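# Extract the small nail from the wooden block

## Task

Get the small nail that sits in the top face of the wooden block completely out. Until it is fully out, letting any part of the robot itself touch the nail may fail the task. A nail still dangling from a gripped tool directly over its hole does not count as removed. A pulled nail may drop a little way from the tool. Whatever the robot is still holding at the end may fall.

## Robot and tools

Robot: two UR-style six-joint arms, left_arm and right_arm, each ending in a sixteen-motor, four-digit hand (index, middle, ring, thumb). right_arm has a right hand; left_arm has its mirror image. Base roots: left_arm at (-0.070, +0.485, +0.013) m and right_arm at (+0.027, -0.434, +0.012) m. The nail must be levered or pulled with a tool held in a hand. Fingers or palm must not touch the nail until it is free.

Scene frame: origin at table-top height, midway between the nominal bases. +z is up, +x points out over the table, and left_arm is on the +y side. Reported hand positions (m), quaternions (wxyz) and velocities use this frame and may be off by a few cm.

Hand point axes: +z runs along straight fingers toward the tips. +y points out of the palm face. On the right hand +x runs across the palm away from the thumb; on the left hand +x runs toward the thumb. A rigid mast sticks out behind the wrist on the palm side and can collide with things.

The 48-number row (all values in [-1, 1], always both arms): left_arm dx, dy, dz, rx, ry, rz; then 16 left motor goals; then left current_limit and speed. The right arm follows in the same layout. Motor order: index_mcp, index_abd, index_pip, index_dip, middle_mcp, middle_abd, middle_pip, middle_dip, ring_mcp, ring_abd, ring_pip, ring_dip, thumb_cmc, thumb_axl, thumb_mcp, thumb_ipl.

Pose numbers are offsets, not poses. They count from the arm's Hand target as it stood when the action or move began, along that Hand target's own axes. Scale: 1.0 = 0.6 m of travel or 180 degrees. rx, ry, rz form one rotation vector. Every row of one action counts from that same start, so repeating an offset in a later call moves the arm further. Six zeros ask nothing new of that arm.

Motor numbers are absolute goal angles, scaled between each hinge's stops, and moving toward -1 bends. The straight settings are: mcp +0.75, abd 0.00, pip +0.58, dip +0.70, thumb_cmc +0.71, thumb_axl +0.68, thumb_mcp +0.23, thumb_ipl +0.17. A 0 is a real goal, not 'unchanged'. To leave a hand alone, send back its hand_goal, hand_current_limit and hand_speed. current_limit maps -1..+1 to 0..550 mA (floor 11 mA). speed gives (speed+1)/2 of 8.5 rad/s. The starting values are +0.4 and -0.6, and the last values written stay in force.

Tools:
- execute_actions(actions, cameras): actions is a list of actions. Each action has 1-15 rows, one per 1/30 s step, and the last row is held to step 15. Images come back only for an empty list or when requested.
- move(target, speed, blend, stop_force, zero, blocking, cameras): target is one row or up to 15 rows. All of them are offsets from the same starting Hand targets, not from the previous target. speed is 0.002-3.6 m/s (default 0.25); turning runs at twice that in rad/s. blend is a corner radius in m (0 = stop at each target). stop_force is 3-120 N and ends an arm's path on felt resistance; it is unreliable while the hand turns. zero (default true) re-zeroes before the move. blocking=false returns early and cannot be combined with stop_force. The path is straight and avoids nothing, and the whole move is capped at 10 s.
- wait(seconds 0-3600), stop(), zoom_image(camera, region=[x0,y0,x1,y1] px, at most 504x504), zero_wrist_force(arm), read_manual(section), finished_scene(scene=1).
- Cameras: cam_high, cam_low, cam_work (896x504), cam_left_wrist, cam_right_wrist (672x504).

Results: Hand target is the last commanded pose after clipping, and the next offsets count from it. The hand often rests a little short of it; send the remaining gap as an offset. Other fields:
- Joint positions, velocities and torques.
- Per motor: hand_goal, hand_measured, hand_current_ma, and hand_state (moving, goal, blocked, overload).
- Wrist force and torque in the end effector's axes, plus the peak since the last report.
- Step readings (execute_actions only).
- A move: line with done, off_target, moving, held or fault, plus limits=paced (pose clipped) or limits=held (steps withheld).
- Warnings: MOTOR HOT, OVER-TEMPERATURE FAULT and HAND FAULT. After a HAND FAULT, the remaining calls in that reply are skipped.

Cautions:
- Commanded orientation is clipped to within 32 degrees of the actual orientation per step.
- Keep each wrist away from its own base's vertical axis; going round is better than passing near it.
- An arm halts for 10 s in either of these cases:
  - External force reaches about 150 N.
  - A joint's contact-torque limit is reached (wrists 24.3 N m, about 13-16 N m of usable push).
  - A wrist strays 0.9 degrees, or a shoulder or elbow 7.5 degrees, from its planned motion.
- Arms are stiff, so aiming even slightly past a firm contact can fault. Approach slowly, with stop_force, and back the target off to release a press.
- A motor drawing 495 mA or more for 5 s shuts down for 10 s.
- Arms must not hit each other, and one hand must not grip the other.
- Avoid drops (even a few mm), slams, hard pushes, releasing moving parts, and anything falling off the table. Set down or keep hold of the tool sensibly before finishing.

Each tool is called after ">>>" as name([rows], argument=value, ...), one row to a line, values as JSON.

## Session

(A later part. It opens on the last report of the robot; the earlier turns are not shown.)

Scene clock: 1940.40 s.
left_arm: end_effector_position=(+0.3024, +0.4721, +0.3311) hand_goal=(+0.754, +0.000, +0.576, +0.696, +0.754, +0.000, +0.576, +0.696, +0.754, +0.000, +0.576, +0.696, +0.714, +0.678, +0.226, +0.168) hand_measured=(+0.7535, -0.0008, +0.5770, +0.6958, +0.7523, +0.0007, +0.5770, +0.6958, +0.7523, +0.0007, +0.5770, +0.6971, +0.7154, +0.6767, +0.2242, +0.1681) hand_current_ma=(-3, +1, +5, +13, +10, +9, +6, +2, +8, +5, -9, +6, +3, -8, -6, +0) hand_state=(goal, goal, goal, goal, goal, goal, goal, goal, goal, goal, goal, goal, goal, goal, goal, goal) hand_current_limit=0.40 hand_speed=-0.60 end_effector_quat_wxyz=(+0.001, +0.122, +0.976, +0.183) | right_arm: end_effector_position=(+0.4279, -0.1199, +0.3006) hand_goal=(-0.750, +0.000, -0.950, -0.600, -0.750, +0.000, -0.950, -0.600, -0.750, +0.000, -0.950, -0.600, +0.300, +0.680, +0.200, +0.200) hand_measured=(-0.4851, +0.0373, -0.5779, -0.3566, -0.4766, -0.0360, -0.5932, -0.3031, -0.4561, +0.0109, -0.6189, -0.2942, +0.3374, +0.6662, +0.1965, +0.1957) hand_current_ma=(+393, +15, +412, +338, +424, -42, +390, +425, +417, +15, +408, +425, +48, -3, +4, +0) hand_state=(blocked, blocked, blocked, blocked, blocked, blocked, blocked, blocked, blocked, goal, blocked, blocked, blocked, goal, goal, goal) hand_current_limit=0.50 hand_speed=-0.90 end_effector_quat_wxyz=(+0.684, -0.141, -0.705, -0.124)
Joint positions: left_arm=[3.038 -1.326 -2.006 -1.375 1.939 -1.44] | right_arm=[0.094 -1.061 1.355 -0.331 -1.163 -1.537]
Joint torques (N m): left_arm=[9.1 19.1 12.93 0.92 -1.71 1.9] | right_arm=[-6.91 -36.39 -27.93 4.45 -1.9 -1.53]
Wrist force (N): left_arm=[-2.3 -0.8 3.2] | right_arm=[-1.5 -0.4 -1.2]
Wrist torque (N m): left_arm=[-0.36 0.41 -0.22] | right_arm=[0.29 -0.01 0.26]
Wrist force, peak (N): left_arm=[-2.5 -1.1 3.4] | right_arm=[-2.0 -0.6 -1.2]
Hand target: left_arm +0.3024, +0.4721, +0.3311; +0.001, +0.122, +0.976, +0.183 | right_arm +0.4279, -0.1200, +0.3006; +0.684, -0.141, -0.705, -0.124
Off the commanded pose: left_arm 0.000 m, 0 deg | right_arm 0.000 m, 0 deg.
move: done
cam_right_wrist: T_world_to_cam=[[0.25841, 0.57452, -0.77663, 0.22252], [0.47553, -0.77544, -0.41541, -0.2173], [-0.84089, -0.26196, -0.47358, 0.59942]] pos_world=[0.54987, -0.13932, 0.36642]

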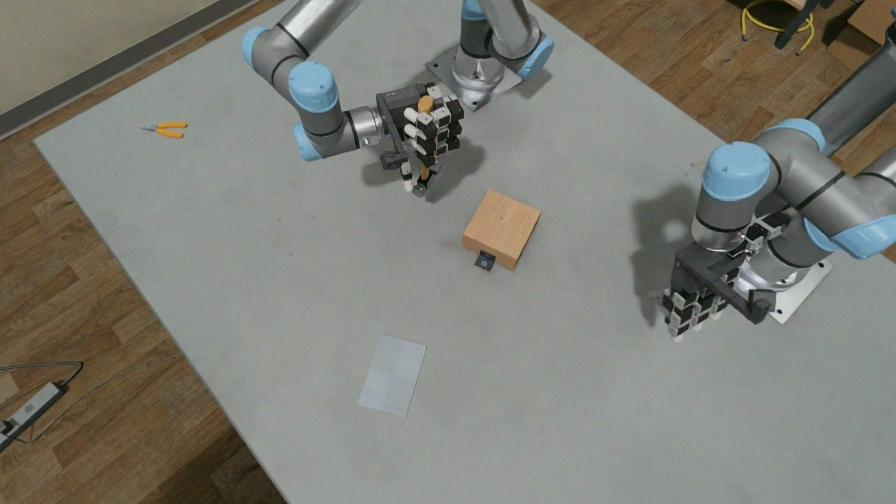

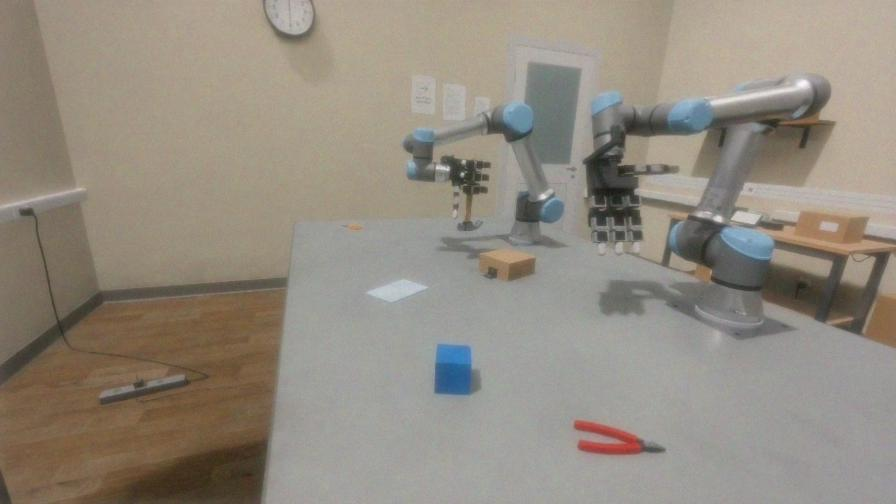

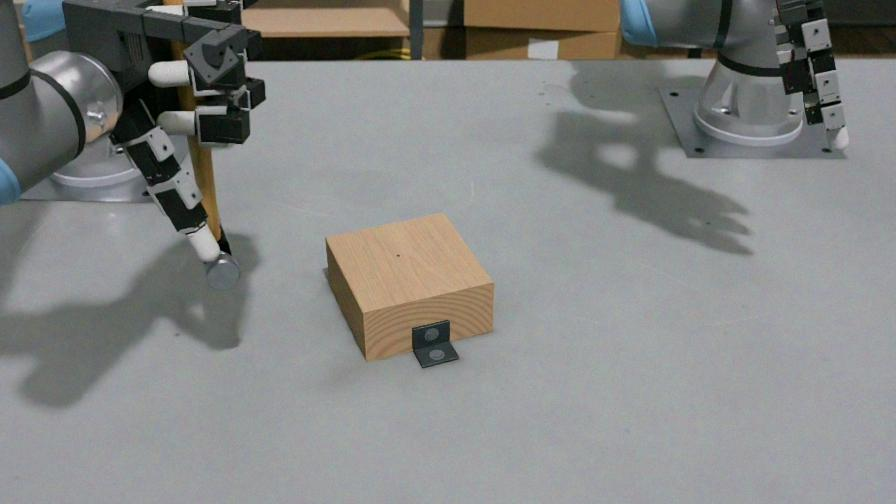

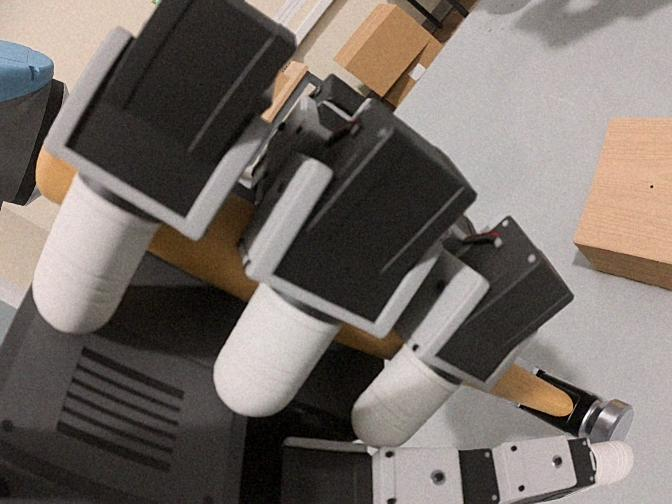

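>>> zoom_image(camera="cam_low", region=[440, 200, 500, 250])

>>> zoom_image(camera="cam_high", region=[410, 150, 450, 200])

Scaled by 8.400 from the camera's image (finer frame: 1280x720).

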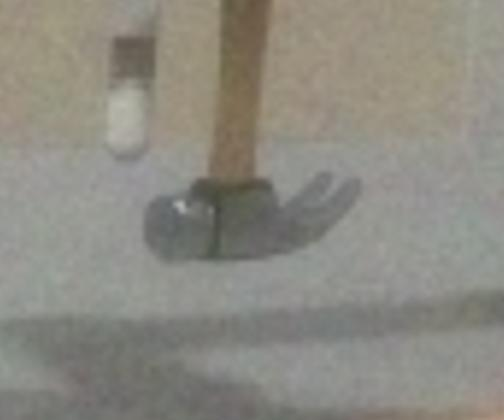

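Scaled by 10.080 from the camera's image (finer frame: 1280x720).

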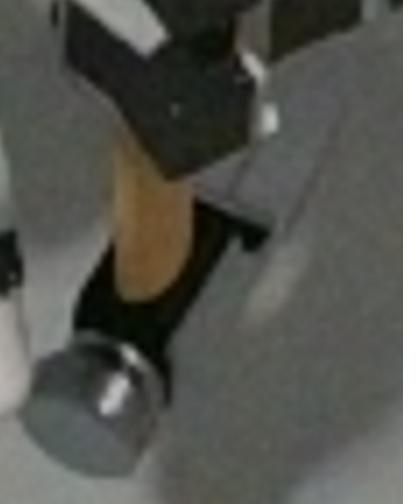

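>>> move(target=[0,0,0,0,0,0,0.754,0,0.576,0.696,0.754,0,0.576,0.696,0.754,0,0.576,0.696,0.714,0.678,0.226,0.168,0.4,-0.6,-0.1,0,0,0,0,0,-0.75,0,-0.95,-0.6,-0.75,0,-0.95,-0.6,-0.75,0,-0.95,-0.6,0.3,0.68,0.2,0.2,0.5,-0.9], speed=0.03, cameras=["cam_high","cam_low","cam_work"])

>>> zoom_image(camera="cam_high", region=[400, 150, 460, 220])

>>> zoom_image(camera="cam_low", region=[440, 210, 500, 260])

>>> zoom_image(camera="cam_work", region=[150, 220, 300, 370])

Scene clock: 1963.97 s.
left_arm: end_effector_position=(+0.3024, +0.4721, +0.3311) hand_goal=(+0.754, +0.000, +0.576, +0.696, +0.754, +0.000, +0.576, +0.696, +0.754, +0.000, +0.576, +0.696, +0.714, +0.678, +0.226, +0.168) hand_measured=(+0.7535, -0.0008, +0.5770, +0.6958, +0.7535, +0.0007, +0.5757, +0.6958, +0.7535, -0.0008, +0.5770, +0.6958, +0.7142, +0.6777, +0.2242, +0.1672) hand_current_ma=(-6, +3, +12, +12, +3, +7, +8, -3, +9, +2, -6, +0, -2, -10, -10, -4) hand_state=(goal, goal, goal, goal, goal, goal, goal, goal, goal, goal, goal, goal, goal, goal, goal, goal) hand_current_limit=0.40 hand_speed=-0.60 end_effector_quat_wxyz=(+0.001, +0.122, +0.976, +0.183) | right_arm: end_effector_position=(+0.4295, -0.1218, +0.2408) hand_goal=(-0.750, +0.000, -0.950, -0.600, -0.750, +0.000, -0.950, -0.600, -0.750, +0.000, -0.950, -0.600, +0.300, +0.680, +0.200, +0.200) hand_measured=(-0.4851, +0.0373, -0.5791, -0.3566, -0.4766, -0.0360, -0.5945, -0.3031, -0.4561, +0.0109, -0.6189, -0.2942, +0.3374, +0.6662, +0.1955, +0.1957) hand_current_ma=(+388, +16, +397, +345, +441, -33, +408, +405, +434, +9, +408, +415, +44, -12, +8, -9) hand_state=(blocked, blocked, blocked, blocked, blocked, blocked, blocked, blocked, blocked, goal, blocked, blocked, blocked, goal, goal, goal) hand_current_limit=0.50 hand_speed=-0.90 end_effector_quat_wxyz=(+0.684, -0.141, -0.705, -0.124)
Joint positions: left_arm=[3.038 -1.326 -2.006 -1.375 1.939 -1.44] | right_arm=[0.091 -1.009 1.434 -0.463 -1.166 -1.537]
Joint torques (N m): left_arm=[9 19.38 13.23 1.01 -1.63 1.83] | right_arm=[-8.16 -37.6 -13.96 -0.42 -2.07 -1.7]
Wrist force (N): left_arm=[-2.7 -0.8 3.2] | right_arm=[-1.4 -0.2 -1.3]
Wrist torque (N m): left_arm=[-0.37 0.46 -0.26] | right_arm=[0.33 -0.03 0.25]
Wrist force, peak (N): left_arm=[-2.6 -0.9 3.4] | right_arm=[-1.8 0.0 -1.2]
Hand target: left_arm +0.3024, +0.4721, +0.3311; +0.001, +0.122, +0.976, +0.183 | right_arm +0.4295, -0.1219, +0.2406; +0.684, -0.141, -0.705, -0.124
Off the commanded pose: left_arm 0.000 m, 0 deg | right_arm 0.000 m, 0 deg.
move: done

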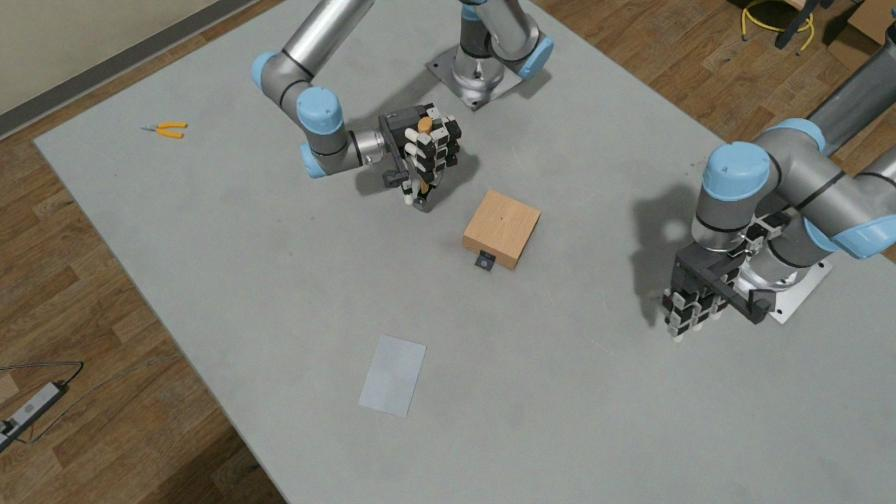

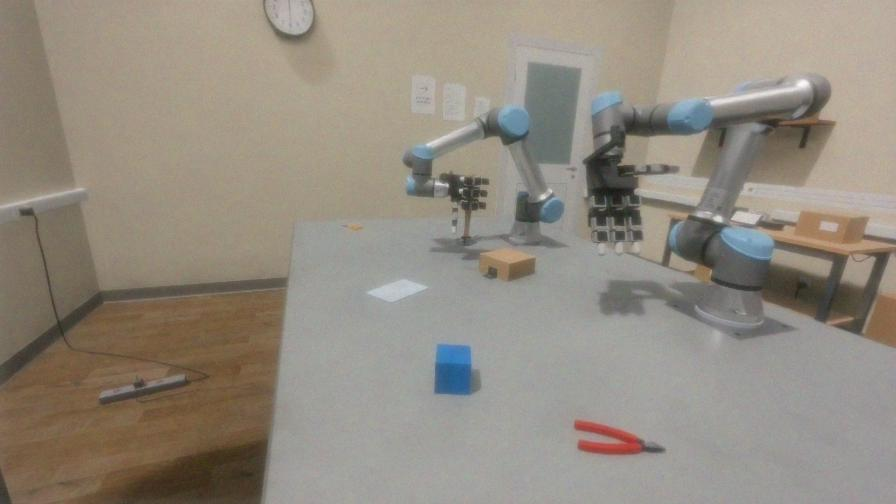

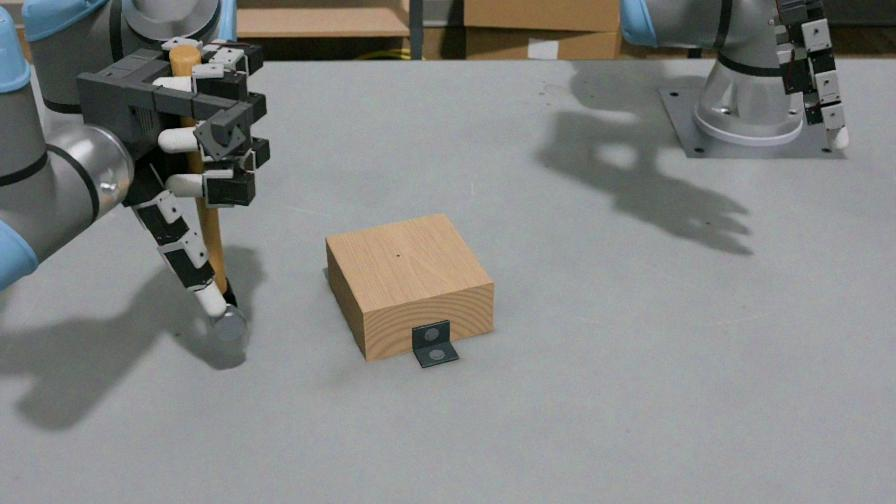

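Scaled by 7.200 from the camera's image (finer frame: 1280x720).

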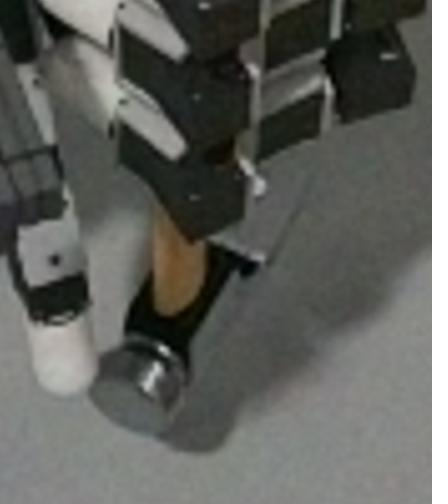

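Scaled by 8.400 from the camera's image (finer frame: 1280x720).

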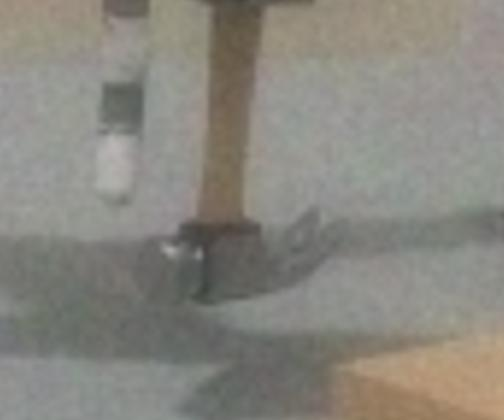

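Scaled by 3.360 from the camera's image (finer frame: 1280x720).

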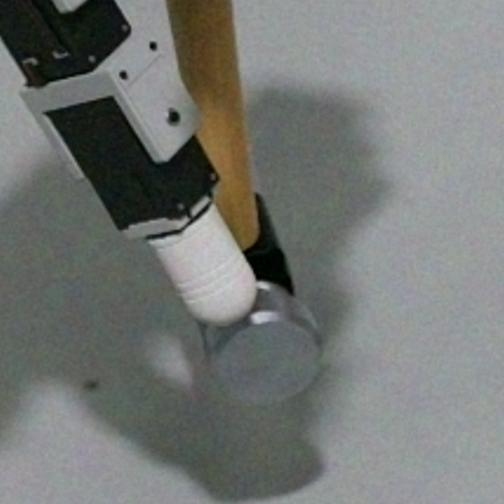

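>>> zoom_image(camera="cam_high", region=[430, 150, 540, 270])

>>> zoom_image(camera="cam_work", region=[220, 180, 400, 400])

>>> zoom_image(camera="cam_high", region=[414, 165, 450, 205])

Scaled by 4.200 from the camera's image (finer frame: 1280x720).

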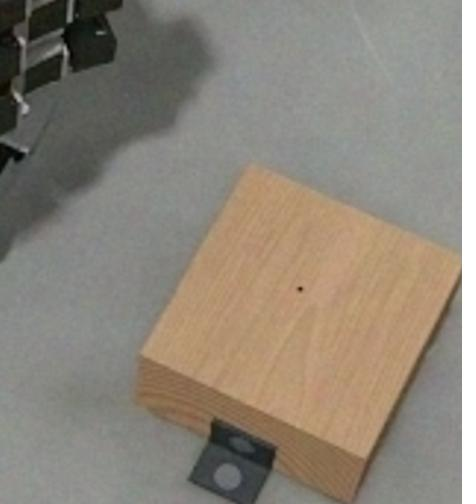

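Scaled by 2.291 from the camera's image (finer frame: 1280x720).

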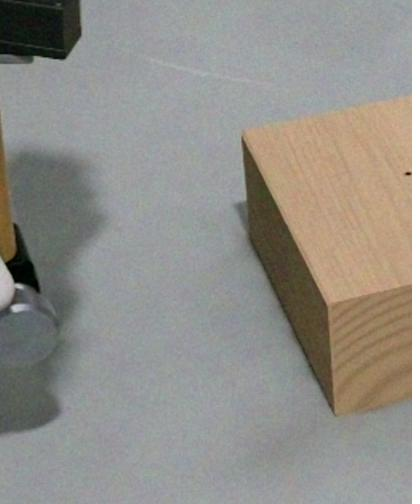

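Scaled by 12.600 from the camera's image (finer frame: 1280x720).

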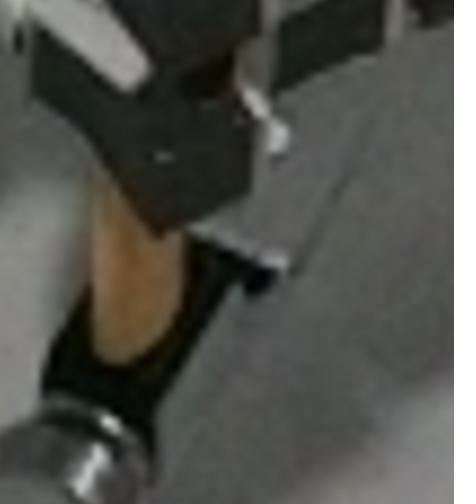

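>>> move(target=[0,0,0,0,0,0,0.754,0,0.576,0.696,0.754,0,0.576,0.696,0.754,0,0.576,0.696,0.714,0.678,0.226,0.168,0.4,-0.6,-0.1047,0.1842,0.1793,0.002,-0.1042,0.1152,-0.75,0,-0.95,-0.6,-0.75,0,-0.95,-0.6,-0.75,0,-0.95,-0.6,0.5,0.68,0.75,0.6,0.5,-0.8], speed=0.05, cameras=["cam_high","cam_low","cam_work"])

>>> zoom_image(camera="cam_high", region=[400, 120, 540, 260])

>>> zoom_image(camera="cam_work", region=[220, 180, 420, 380])

Scene clock: 2029.70 s.
left_arm: end_effector_position=(+0.3024, +0.4721, +0.3311) hand_goal=(+0.754, +0.000, +0.576, +0.696, +0.754, +0.000, +0.576, +0.696, +0.754, +0.000, +0.576, +0.696, +0.714, +0.678, +0.226, +0.168) hand_measured=(+0.7535, +0.0007, +0.5770, +0.6958, +0.7547, +0.0007, +0.5757, +0.6958, +0.7535, -0.0008, +0.5770, +0.6958, +0.7142, +0.6777, +0.2232, +0.1672) hand_current_ma=(-1, +7, +13, +9, -1, +1, +4, -1, +9, +2, -5, +3, +4, -10, -10, -2) hand_state=(goal, goal, goal, goal, goal, goal, goal, goal, goal, goal, goal, goal, goal, goal, goal, goal) hand_current_limit=0.40 hand_speed=-0.60 end_effector_quat_wxyz=(+0.001, +0.122, +0.976, +0.183) | right_arm: end_effector_position=(+0.3718, +0.0185, +0.1721) hand_goal=(-0.750, +0.000, -0.950, -0.600, -0.750, +0.000, -0.950, -0.600, -0.750, +0.000, -0.950, -0.600, +0.500, +0.680, +0.750, +0.600) hand_measured=(-0.4863, +0.0373, -0.5791, -0.3579, -0.4766, -0.0360, -0.5932, -0.3018, -0.4573, +0.0109, -0.6189, -0.2929, +0.4932, +0.6662, +0.7230, +0.5902) hand_current_ma=(+380, +11, +411, +357, +416, -35, +427, +413, +416, +9, +420, +419, -17, -27, -32, -20) hand_state=(blocked, blocked, blocked, blocked, blocked, blocked, blocked, blocked, blocked, goal, blocked, blocked, goal, goal, blocked, goal) hand_current_limit=0.50 hand_speed=-0.80 end_effector_quat_wxyz=(-0.572, +0.281, +0.770, -0.028)
Joint positions: left_arm=[3.038 -1.326 -2.006 -1.375 1.939 -1.44] | right_arm=[0.411 -1.098 1.521 -0.855 -0.966 -0.916]
Joint torques (N m): left_arm=[8.58 18.43 13.19 0.94 -1.68 1.9] | right_arm=[8.41 -41.44 -29.07 -1.94 2.7 1.44]
Wrist force (N): left_arm=[-2.5 -0.8 3.2] | right_arm=[0.0 1.5 0.1]
Wrist torque (N m): left_arm=[-0.37 0.44 -0.25] | right_arm=[0.43 0.08 -0.12]
Wrist force, peak (N): left_arm=[-2.5 -1.0 3.4] | right_arm=[-1.6 -0.6 -1.8]
Hand target: left_arm +0.3024, +0.4721, +0.3311; +0.001, +0.122, +0.976, +0.183 | right_arm +0.3718, +0.0185, +0.1720; -0.572, +0.281, +0.770, -0.028
Off the commanded pose: left_arm 0.000 m, 0 deg | right_arm 0.000 m, 0 deg.
move: done

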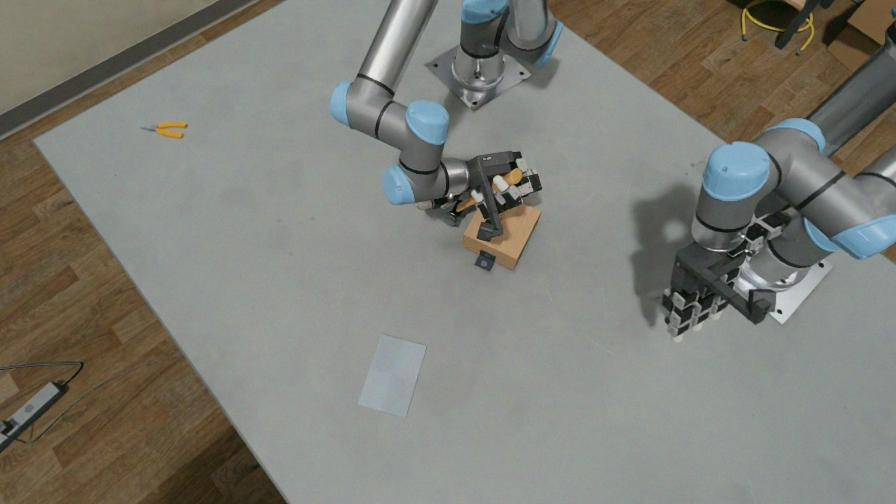

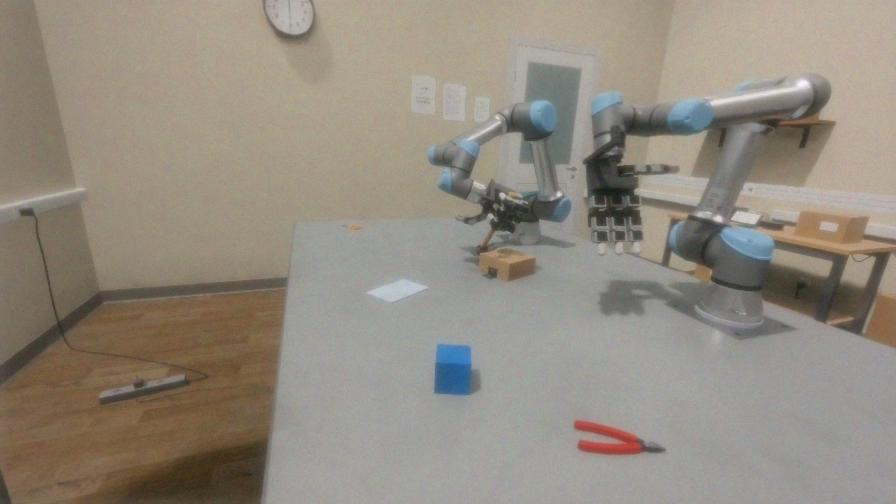

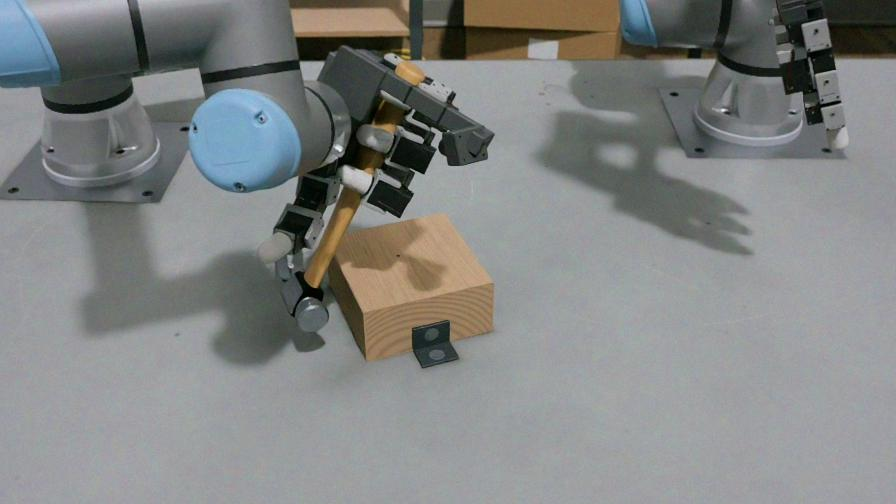

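Scaled by 3.600 from the camera's image (finer frame: 1280x720).

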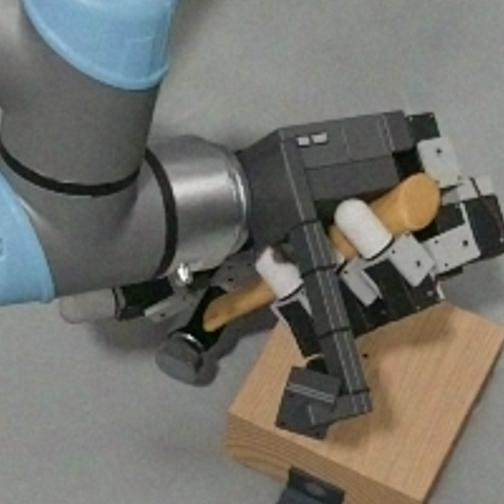

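Scaled by 2.520 from the camera's image (finer frame: 1280x720).

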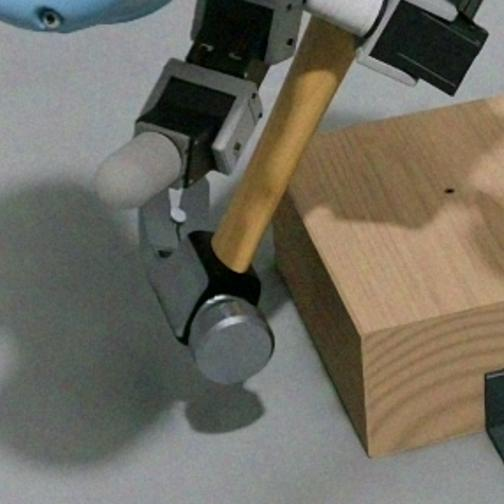

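>>> move(target=[0,0,0,0,0,0,0.754,0,0.576,0.696,0.754,0,0.576,0.696,0.754,0,0.576,0.696,0.714,0.678,0.226,0.168,0.4,-0.6,-0.0577,0.0243,0.0229,0,0,0,-0.75,0,-0.95,-0.6,-0.75,0,-0.95,-0.6,-0.75,0,-0.95,-0.6,0.5,0.68,0.75,0.6,0.5,-0.8], speed=0.01, stop_force=4, cameras=["cam_high","cam_low","cam_work"])

>>> zoom_image(camera="cam_low", region=[450, 200, 550, 290])

>>> zoom_image(camera="cam_work", region=[240, 200, 400, 380])

Scene clock: 2045.13 s.
left_arm: end_effector_position=(+0.3024, +0.4721, +0.3311) hand_goal=(+0.754, +0.000, +0.576, +0.696, +0.754, +0.000, +0.576, +0.696, +0.754, +0.000, +0.576, +0.696, +0.714, +0.678, +0.226, +0.168) hand_measured=(+0.7535, +0.0007, +0.5770, +0.6958, +0.7547, +0.0007, +0.5757, +0.6958, +0.7547, +0.0007, +0.5770, +0.6958, +0.7142, +0.6777, +0.2252, +0.1672) hand_current_ma=(-4, +4, +10, +12, +1, +4, +5, +0, +7, +4, -8, +6, +2, -8, -7, -2) hand_state=(goal, goal, goal, goal, goal, goal, goal, goal, goal, goal, goal, goal, goal, goal, goal, goal) hand_current_limit=0.40 hand_speed=-0.60 end_effector_quat_wxyz=(+0.001, +0.122, +0.976, +0.183) | right_arm: end_effector_position=(+0.3718, +0.0185, +0.1348) hand_goal=(-0.750, +0.000, -0.950, -0.600, -0.750, +0.000, -0.950, -0.600, -0.750, +0.000, -0.950, -0.600, +0.500, +0.680, +0.750, +0.600) hand_measured=(-0.4875, +0.0373, -0.5791, -0.3579, -0.4778, -0.0360, -0.5920, -0.3069, -0.4573, +0.0124, -0.6189, -0.2929, +0.4932, +0.6662, +0.7230, +0.5902) hand_current_ma=(+392, +33, +407, +344, +424, -40, +416, +413, +422, +6, +387, +397, -23, -25, -32, -15) hand_state=(blocked, blocked, blocked, blocked, blocked, blocked, blocked, blocked, blocked, goal, blocked, blocked, goal, goal, blocked, goal) hand_current_limit=0.50 hand_speed=-0.80 end_effector_quat_wxyz=(-0.572, +0.281, +0.770, -0.028)
Joint positions: left_arm=[3.038 -1.326 -2.006 -1.375 1.939 -1.44] | right_arm=[0.411 -1.058 1.565 -0.939 -0.966 -0.915]
Joint torques (N m): left_arm=[8.82 19.08 13.23 0.89 -1.72 1.85] | right_arm=[-6.56 -56.35 -26.64 2.63 -1.07 0.07]
Wrist force (N): left_arm=[-2.5 -0.6 3.3] | right_arm=[-0.2 0.8 -0.4]
Wrist torque (N m): left_arm=[-0.34 0.44 -0.25] | right_arm=[0.40 0.16 -0.02]
Wrist force, peak (N): left_arm=[-2.7 -0.9 3.4] | right_arm=[6.9 -0.9 -2.5]
Hand target: left_arm +0.3024, +0.4721, +0.3311; +0.001, +0.122, +0.976, +0.183 | right_arm +0.3718, +0.0185, +0.1348; -0.572, +0.281, +0.770, -0.028 (not the last commanded pose)
Off the commanded pose: left_arm 0.000 m, 0 deg | right_arm 0.003 m, 0 deg.
move: contact (right_arm)

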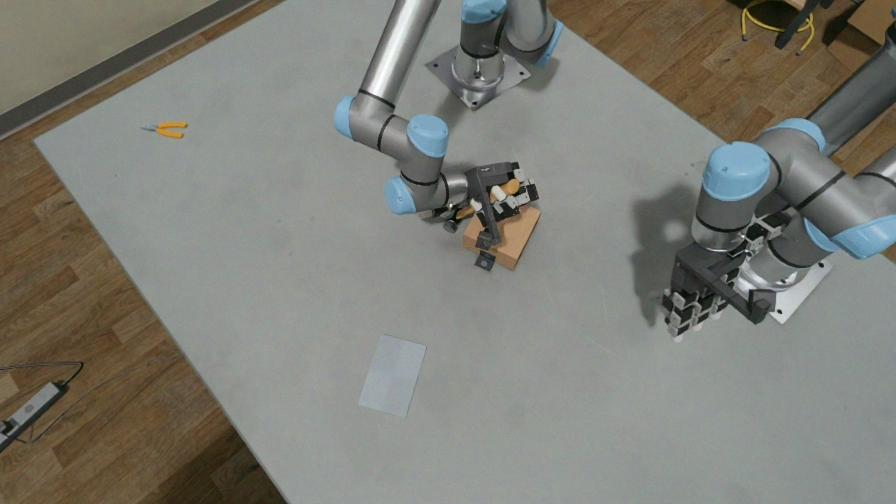

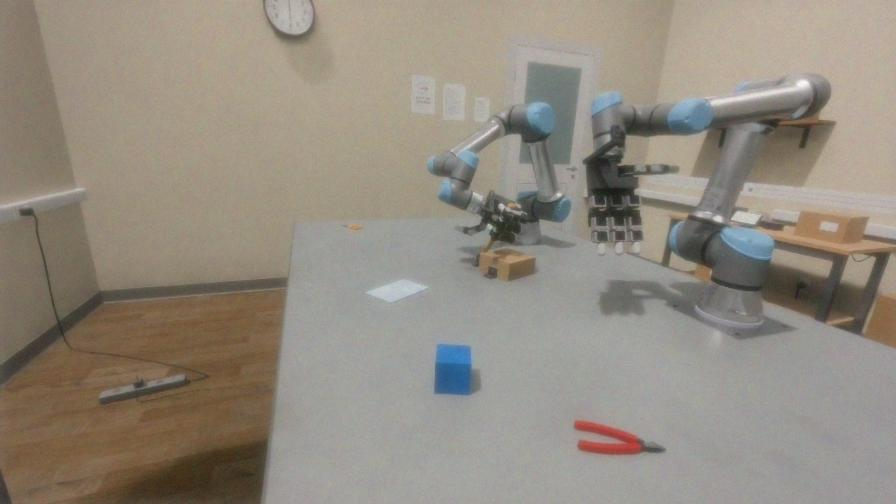

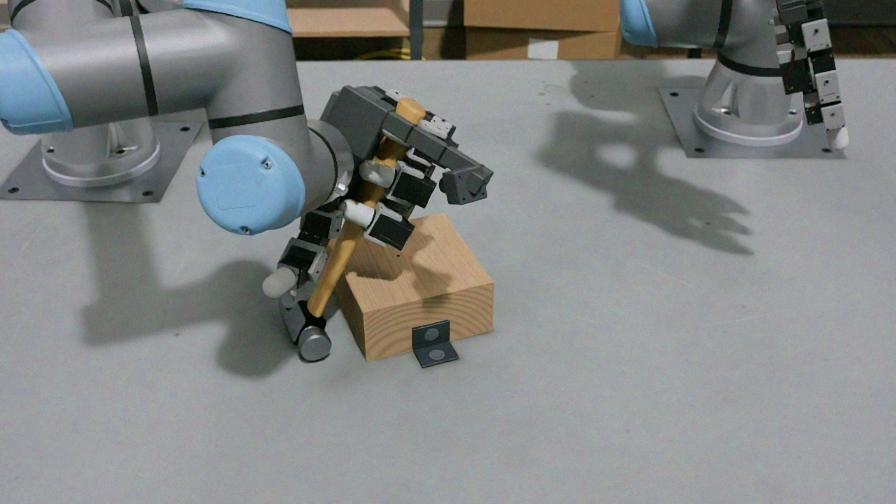

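Scaled by 5.040 from the camera's image (finer frame: 1280x720).

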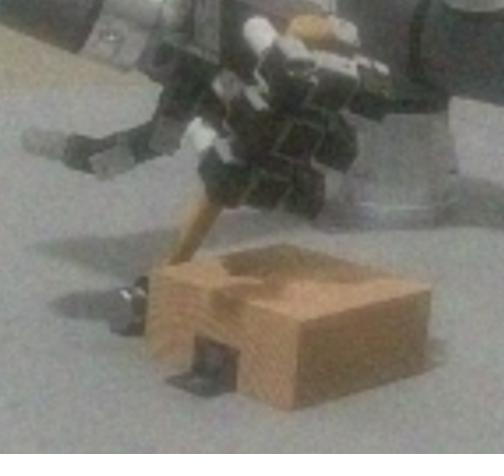

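Scaled by 2.800 from the camera's image (finer frame: 1280x720).

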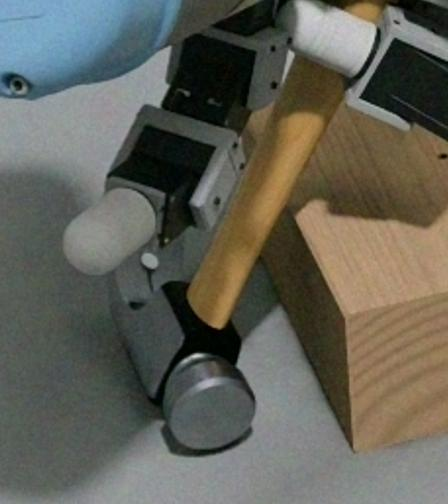

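>>> move(target=[0,0,0,0,0,0,0.754,0,0.576,0.696,0.754,0,0.576,0.696,0.754,0,0.576,0.696,0.714,0.678,0.226,0.168,0.4,-0.6,0.0264,0.0317,0.0281,0,0,0,-0.75,0,-0.95,-0.6,-0.75,0,-0.95,-0.6,-0.75,0,-0.95,-0.6,0.5,0.68,0.75,0.6,0.5,-0.8], speed=0.01, stop_force=4, cameras=["cam_high","cam_low","cam_work"])

>>> zoom_image(camera="cam_high", region=[420, 160, 540, 280])

>>> zoom_image(camera="cam_work", region=[240, 200, 400, 380])

Scene clock: 2057.70 s.
left_arm: end_effector_position=(+0.3024, +0.4721, +0.3311) hand_goal=(+0.754, +0.000, +0.576, +0.696, +0.754, +0.000, +0.576, +0.696, +0.754, +0.000, +0.576, +0.696, +0.714, +0.678, +0.226, +0.168) hand_measured=(+0.7535, -0.0008, +0.5757, +0.6958, +0.7535, +0.0007, +0.5770, +0.6958, +0.7535, +0.0007, +0.5770, +0.6958, +0.7142, +0.6777, +0.2242, +0.1672) hand_current_ma=(-3, +5, +13, +9, -1, +1, +4, +2, +6, +5, -7, +5, +4, -10, -7, +0) hand_state=(goal, goal, goal, goal, goal, goal, goal, goal, goal, goal, goal, goal, goal, goal, goal, goal) hand_current_limit=0.40 hand_speed=-0.60 end_effector_quat_wxyz=(+0.001, +0.122, +0.976, +0.183) | right_arm: end_effector_position=(+0.3667, +0.0321, +0.1352) hand_goal=(-0.750, +0.000, -0.950, -0.600, -0.750, +0.000, -0.950, -0.600, -0.750, +0.000, -0.950, -0.600, +0.500, +0.680, +0.750, +0.600) hand_measured=(-0.4887, +0.0373, -0.5779, -0.3579, -0.4802, -0.0360, -0.5920, -0.3069, -0.4573, +0.0109, -0.6189, -0.2942, +0.4957, +0.6662, +0.7230, +0.5902) hand_current_ma=(+394, +25, +403, +339, +429, -17, +406, +411, +416, +3, +407, +407, -8, -22, -41, -25) hand_state=(blocked, blocked, blocked, blocked, blocked, blocked, blocked, blocked, blocked, goal, blocked, blocked, goal, goal, blocked, goal) hand_current_limit=0.50 hand_speed=-0.80 end_effector_quat_wxyz=(-0.572, +0.281, +0.770, -0.028)
Joint positions: left_arm=[3.038 -1.326 -2.006 -1.375 1.939 -1.44] | right_arm=[0.436 -1.053 1.556 -0.943 -0.944 -0.903]
Joint torques (N m): left_arm=[8.21 19.13 12.85 1.06 -1.64 1.88] | right_arm=[-5.3 -56.56 -14.09 2.73 -1.09 -1.55]
Wrist force (N): left_arm=[-2.4 -0.9 3.3] | right_arm=[-1.4 -0.8 -2.3]
Wrist torque (N m): left_arm=[-0.37 0.42 -0.24] | right_arm=[0.37 0.08 0.05]
Wrist force, peak (N): left_arm=[-2.8 -1.0 3.4] | right_arm=[-2.5 -3.2 -3.1]
Hand target: left_arm +0.3024, +0.4721, +0.3311; +0.001, +0.122, +0.976, +0.183 | right_arm +0.3667, +0.0321, +0.1352; -0.572, +0.281, +0.770, -0.028 (not the last commanded pose)
Off the commanded pose: left_arm 0.000 m, 0 deg | right_arm 0.015 m, 0 deg.
move: contact (right_arm)

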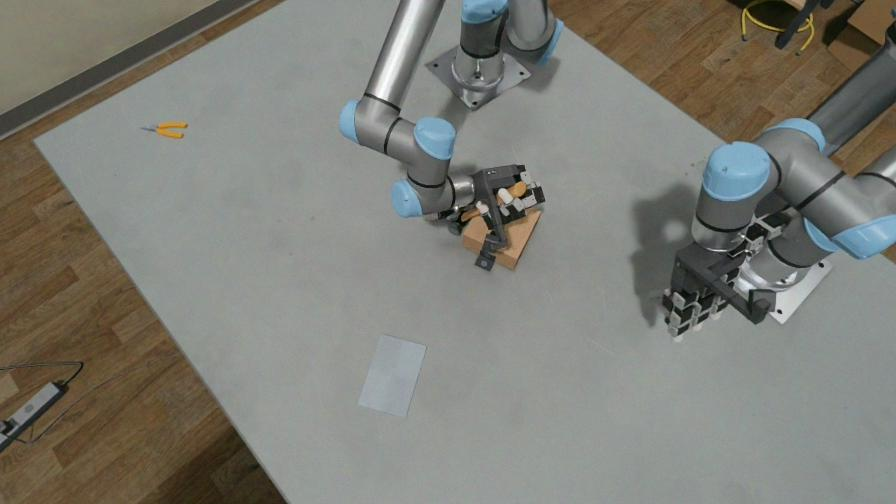

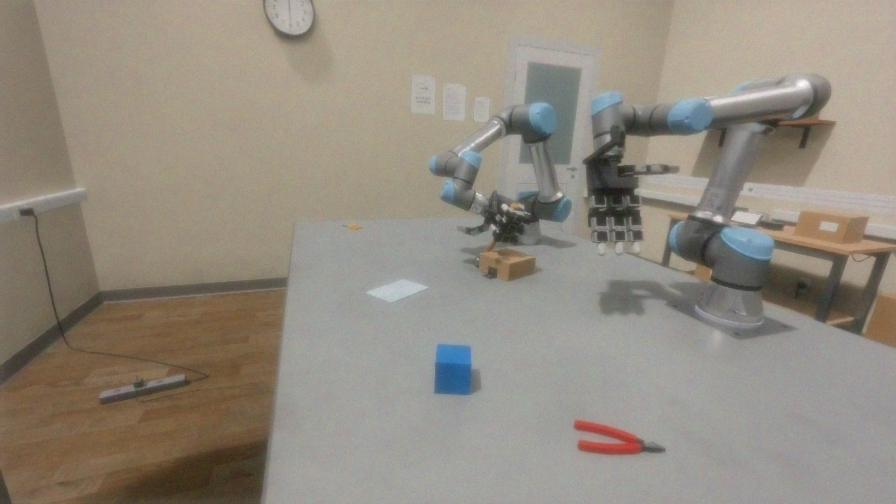

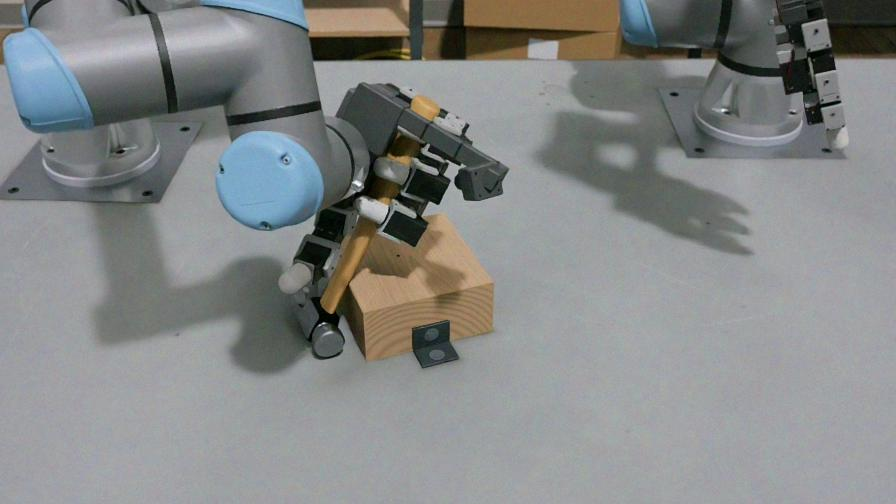

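Scaled by 4.200 from the camera's image (finer frame: 1280x720).

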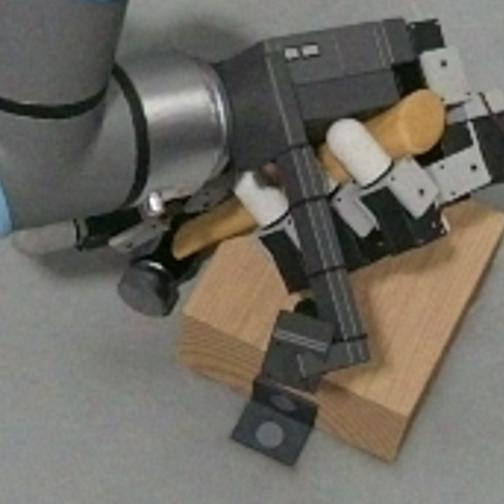

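Scaled by 2.800 from the camera's image (finer frame: 1280x720).

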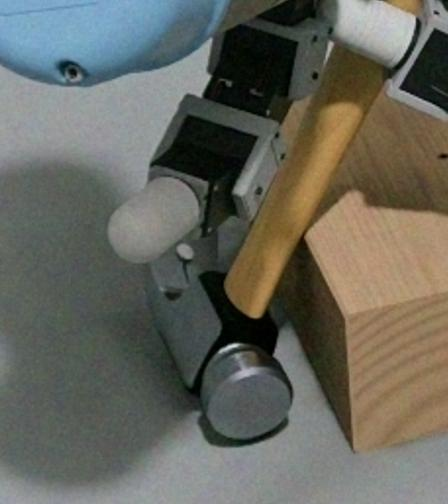

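>>> move(target=[0,0,0,0,0,0,0.754,0,0.576,0.696,0.754,0,0.576,0.696,0.754,0,0.576,0.696,0.714,0.678,0.226,0.168,0.4,-0.6,-0.0087,0.0036,0.0034,0,0,0,-0.75,0,-0.95,-0.6,-0.75,0,-0.95,-0.6,-0.75,0,-0.95,-0.6,0.5,0.68,0.75,0.6,0.5,-0.8], speed=0.004, stop_force=3)

>>> move(target=[0,0,0,0,0,0,0.754,0,0.576,0.696,0.754,0,0.576,0.696,0.754,0,0.576,0.696,0.714,0.678,0.226,0.168,0.4,-0.6,0,0,0,0,0,0,-0.46,0.037,-0.55,-0.3,-0.45,-0.036,-0.57,-0.25,-0.43,0.011,-0.59,-0.24,0.5,0.68,0.75,0.6,0.3,-0.96], cameras=["cam_high","cam_work"])

>>> zoom_image(camera="cam_work", region=[240, 200, 400, 380])

Scene clock: 2069.50 s.
left_arm: end_effector_position=(+0.3024, +0.4721, +0.3311) hand_goal=(+0.754, +0.000, +0.576, +0.696, +0.754, +0.000, +0.576, +0.696, +0.754, +0.000, +0.576, +0.696, +0.714, +0.678, +0.226, +0.168) hand_measured=(+0.7535, +0.0007, +0.5770, +0.6958, +0.7535, +0.0007, +0.5770, +0.6971, +0.7535, +0.0007, +0.5770, +0.6958, +0.7154, +0.6767, +0.2242, +0.1681) hand_current_ma=(+1, +7, +8, +11, +0, +8, +5, +3, +6, +4, -6, +6, +2, -9, -9, -1) hand_state=(goal, goal, goal, goal, goal, goal, goal, goal, goal, goal, goal, goal, goal, goal, goal, goal) hand_current_limit=0.40 hand_speed=-0.60 end_effector_quat_wxyz=(+0.001, +0.122, +0.976, +0.183) | right_arm: end_effector_position=(+0.3667, +0.0321, +0.1343) hand_goal=(-0.750, +0.000, -0.950, -0.600, -0.750, +0.000, -0.950, -0.600, -0.750, +0.000, -0.950, -0.600, +0.500, +0.680, +0.750, +0.600) hand_measured=(-0.4899, +0.0373, -0.5779, -0.3566, -0.4826, -0.0374, -0.5907, -0.3082, -0.4561, +0.0109, -0.6189, -0.2929, +0.4957, +0.6662, +0.7230, +0.5902) hand_current_ma=(+383, +34, +416, +343, +414, -36, +418, +420, +406, -8, +390, +421, -5, -10, -38, -11) hand_state=(blocked, blocked, blocked, blocked, blocked, blocked, blocked, blocked, blocked, goal, blocked, blocked, goal, goal, blocked, goal) hand_current_limit=0.50 hand_speed=-0.80 end_effector_quat_wxyz=(-0.572, +0.281, +0.770, -0.028)
Joint positions: left_arm=[3.038 -1.326 -2.006 -1.375 1.939 -1.44] | right_arm=[0.436 -1.052 1.557 -0.945 -0.944 -0.903]
Joint torques (N m): left_arm=[9.15 18.86 13.57 0.98 -1.62 1.88] | right_arm=[-4.13 -56.28 -27.31 2.41 -0.89 -1.28]
Wrist force (N): left_arm=[-2.7 -0.9 3.4] | right_arm=[-3.7 -3.2 -3.3]
Wrist torque (N m): left_arm=[-0.38 0.45 -0.25] | right_arm=[0.24 0.14 0.14]
Wrist force, peak (N): left_arm=[-2.6 -0.8 3.6] | right_arm=[-3.4 -3.4 -3.7]
Hand target: left_arm +0.3024, +0.4721, +0.3311; +0.001, +0.122, +0.976, +0.183 | right_arm +0.3667, +0.0321, +0.1343; -0.572, +0.281, +0.770, -0.028 (not the last commanded pose)
Off the commanded pose: left_arm 0.000 m, 0 deg | right_arm 0.005 m, 0 deg.
move: contact (right_arm)

Scene clock: 2070.00 s.
left_arm: end_effector_position=(+0.3024, +0.4721, +0.3311) hand_goal=(+0.754, +0.000, +0.576, +0.696, +0.754, +0.000, +0.576, +0.696, +0.754, +0.000, +0.576, +0.696, +0.714, +0.678, +0.226, +0.168) hand_measured=(+0.7535, +0.0007, +0.5757, +0.6958, +0.7535, -0.0008, +0.5770, +0.6958, +0.7535, +0.0007, +0.5770, +0.6958, +0.7142, +0.6777, +0.2242, +0.1681) hand_current_ma=(-4, +5, +11, +9, +5, +4, +0, +2, +9, +2, -10, +1, +6, -11, -8, +7) hand_state=(goal, goal, goal, goal, goal, goal, goal, goal, goal, goal, goal, goal, goal, goal, goal, goal) hand_current_limit=0.40 hand_speed=-0.60 end_effector_quat_wxyz=(+0.001, +0.122, +0.976, +0.183) | right_arm: end_effector_position=(+0.3667, +0.0321, +0.1343) hand_goal=(-0.460, +0.038, -0.550, -0.300, -0.450, -0.036, -0.570, -0.250, -0.430, +0.012, -0.590, -0.240, +0.500, +0.680, +0.750, +0.600) hand_measured=(-0.4899, +0.0402, -0.5740, -0.3591, -0.4826, -0.0360, -0.5855, -0.3120, -0.4573, +0.0109, -0.6112, -0.2967, +0.4957, +0.6662, +0.7240, +0.5902) hand_current_ma=(+240, -5, +265, +228, +259, -7, +255, +254, +257, +0, +272, +279, -17, -5, -36, -8) hand_state=(moving, goal, moving, moving, moving, goal, moving, moving, moving, goal, moving, moving, goal, goal, blocked, goal) hand_current_limit=0.30 hand_speed=-0.96 end_effector_quat_wxyz=(-0.572, +0.281, +0.770, -0.028)
Joint positions: left_arm=[3.038 -1.326 -2.006 -1.375 1.939 -1.44] | right_arm=[0.436 -1.052 1.557 -0.945 -0.944 -0.903]
Joint torques (N m): left_arm=[9.07 18.83 13.76 1 -1.66 1.88] | right_arm=[-2.56 -57.8 -27.46 2.32 -0.58 -1.31]
Wrist force (N): left_arm=[-2.7 -0.8 3.2] | right_arm=[-3.5 -2.5 -3.0]
Wrist torque (N m): left_arm=[-0.37 0.46 -0.26] | right_arm=[0.28 0.14 0.10]
Wrist force, peak (N): left_arm=[-2.7 -0.9 3.5] | right_arm=[-3.4 -3.3 -3.3]
Hand target: left_arm +0.3024, +0.4721, +0.3311; +0.001, +0.122, +0.976, +0.183 | right_arm +0.3667, +0.0321, +0.1343; -0.572, +0.281, +0.770, -0.028
Off the commanded pose: left_arm 0.000 m, 0 deg | right_arm 0.000 m, 0 deg.
move: done

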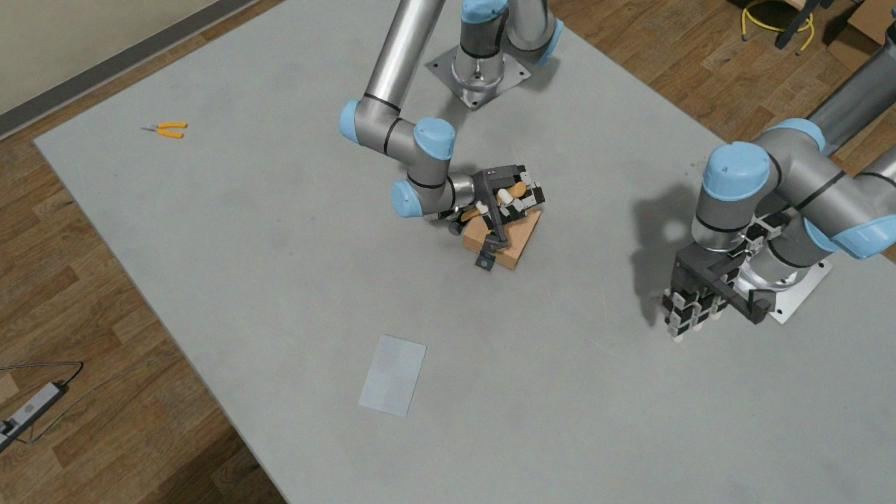

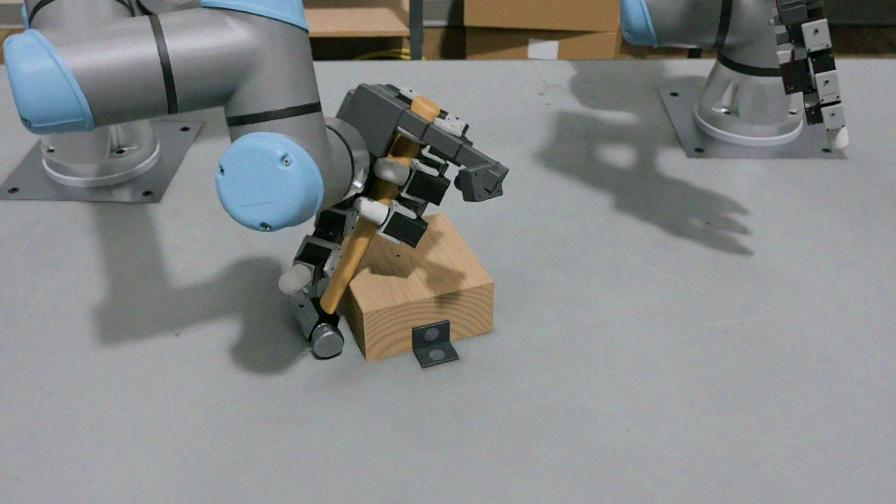

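Scaled by 2.800 from the camera's image (finer frame: 1280x720).

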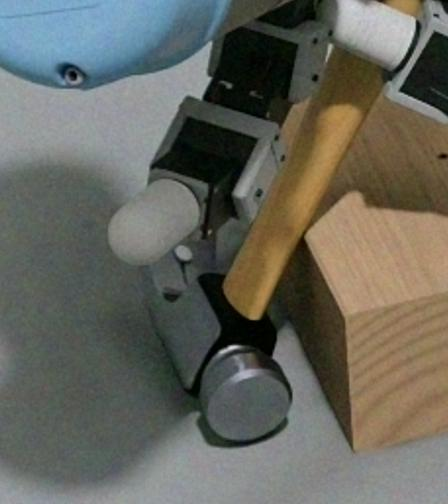

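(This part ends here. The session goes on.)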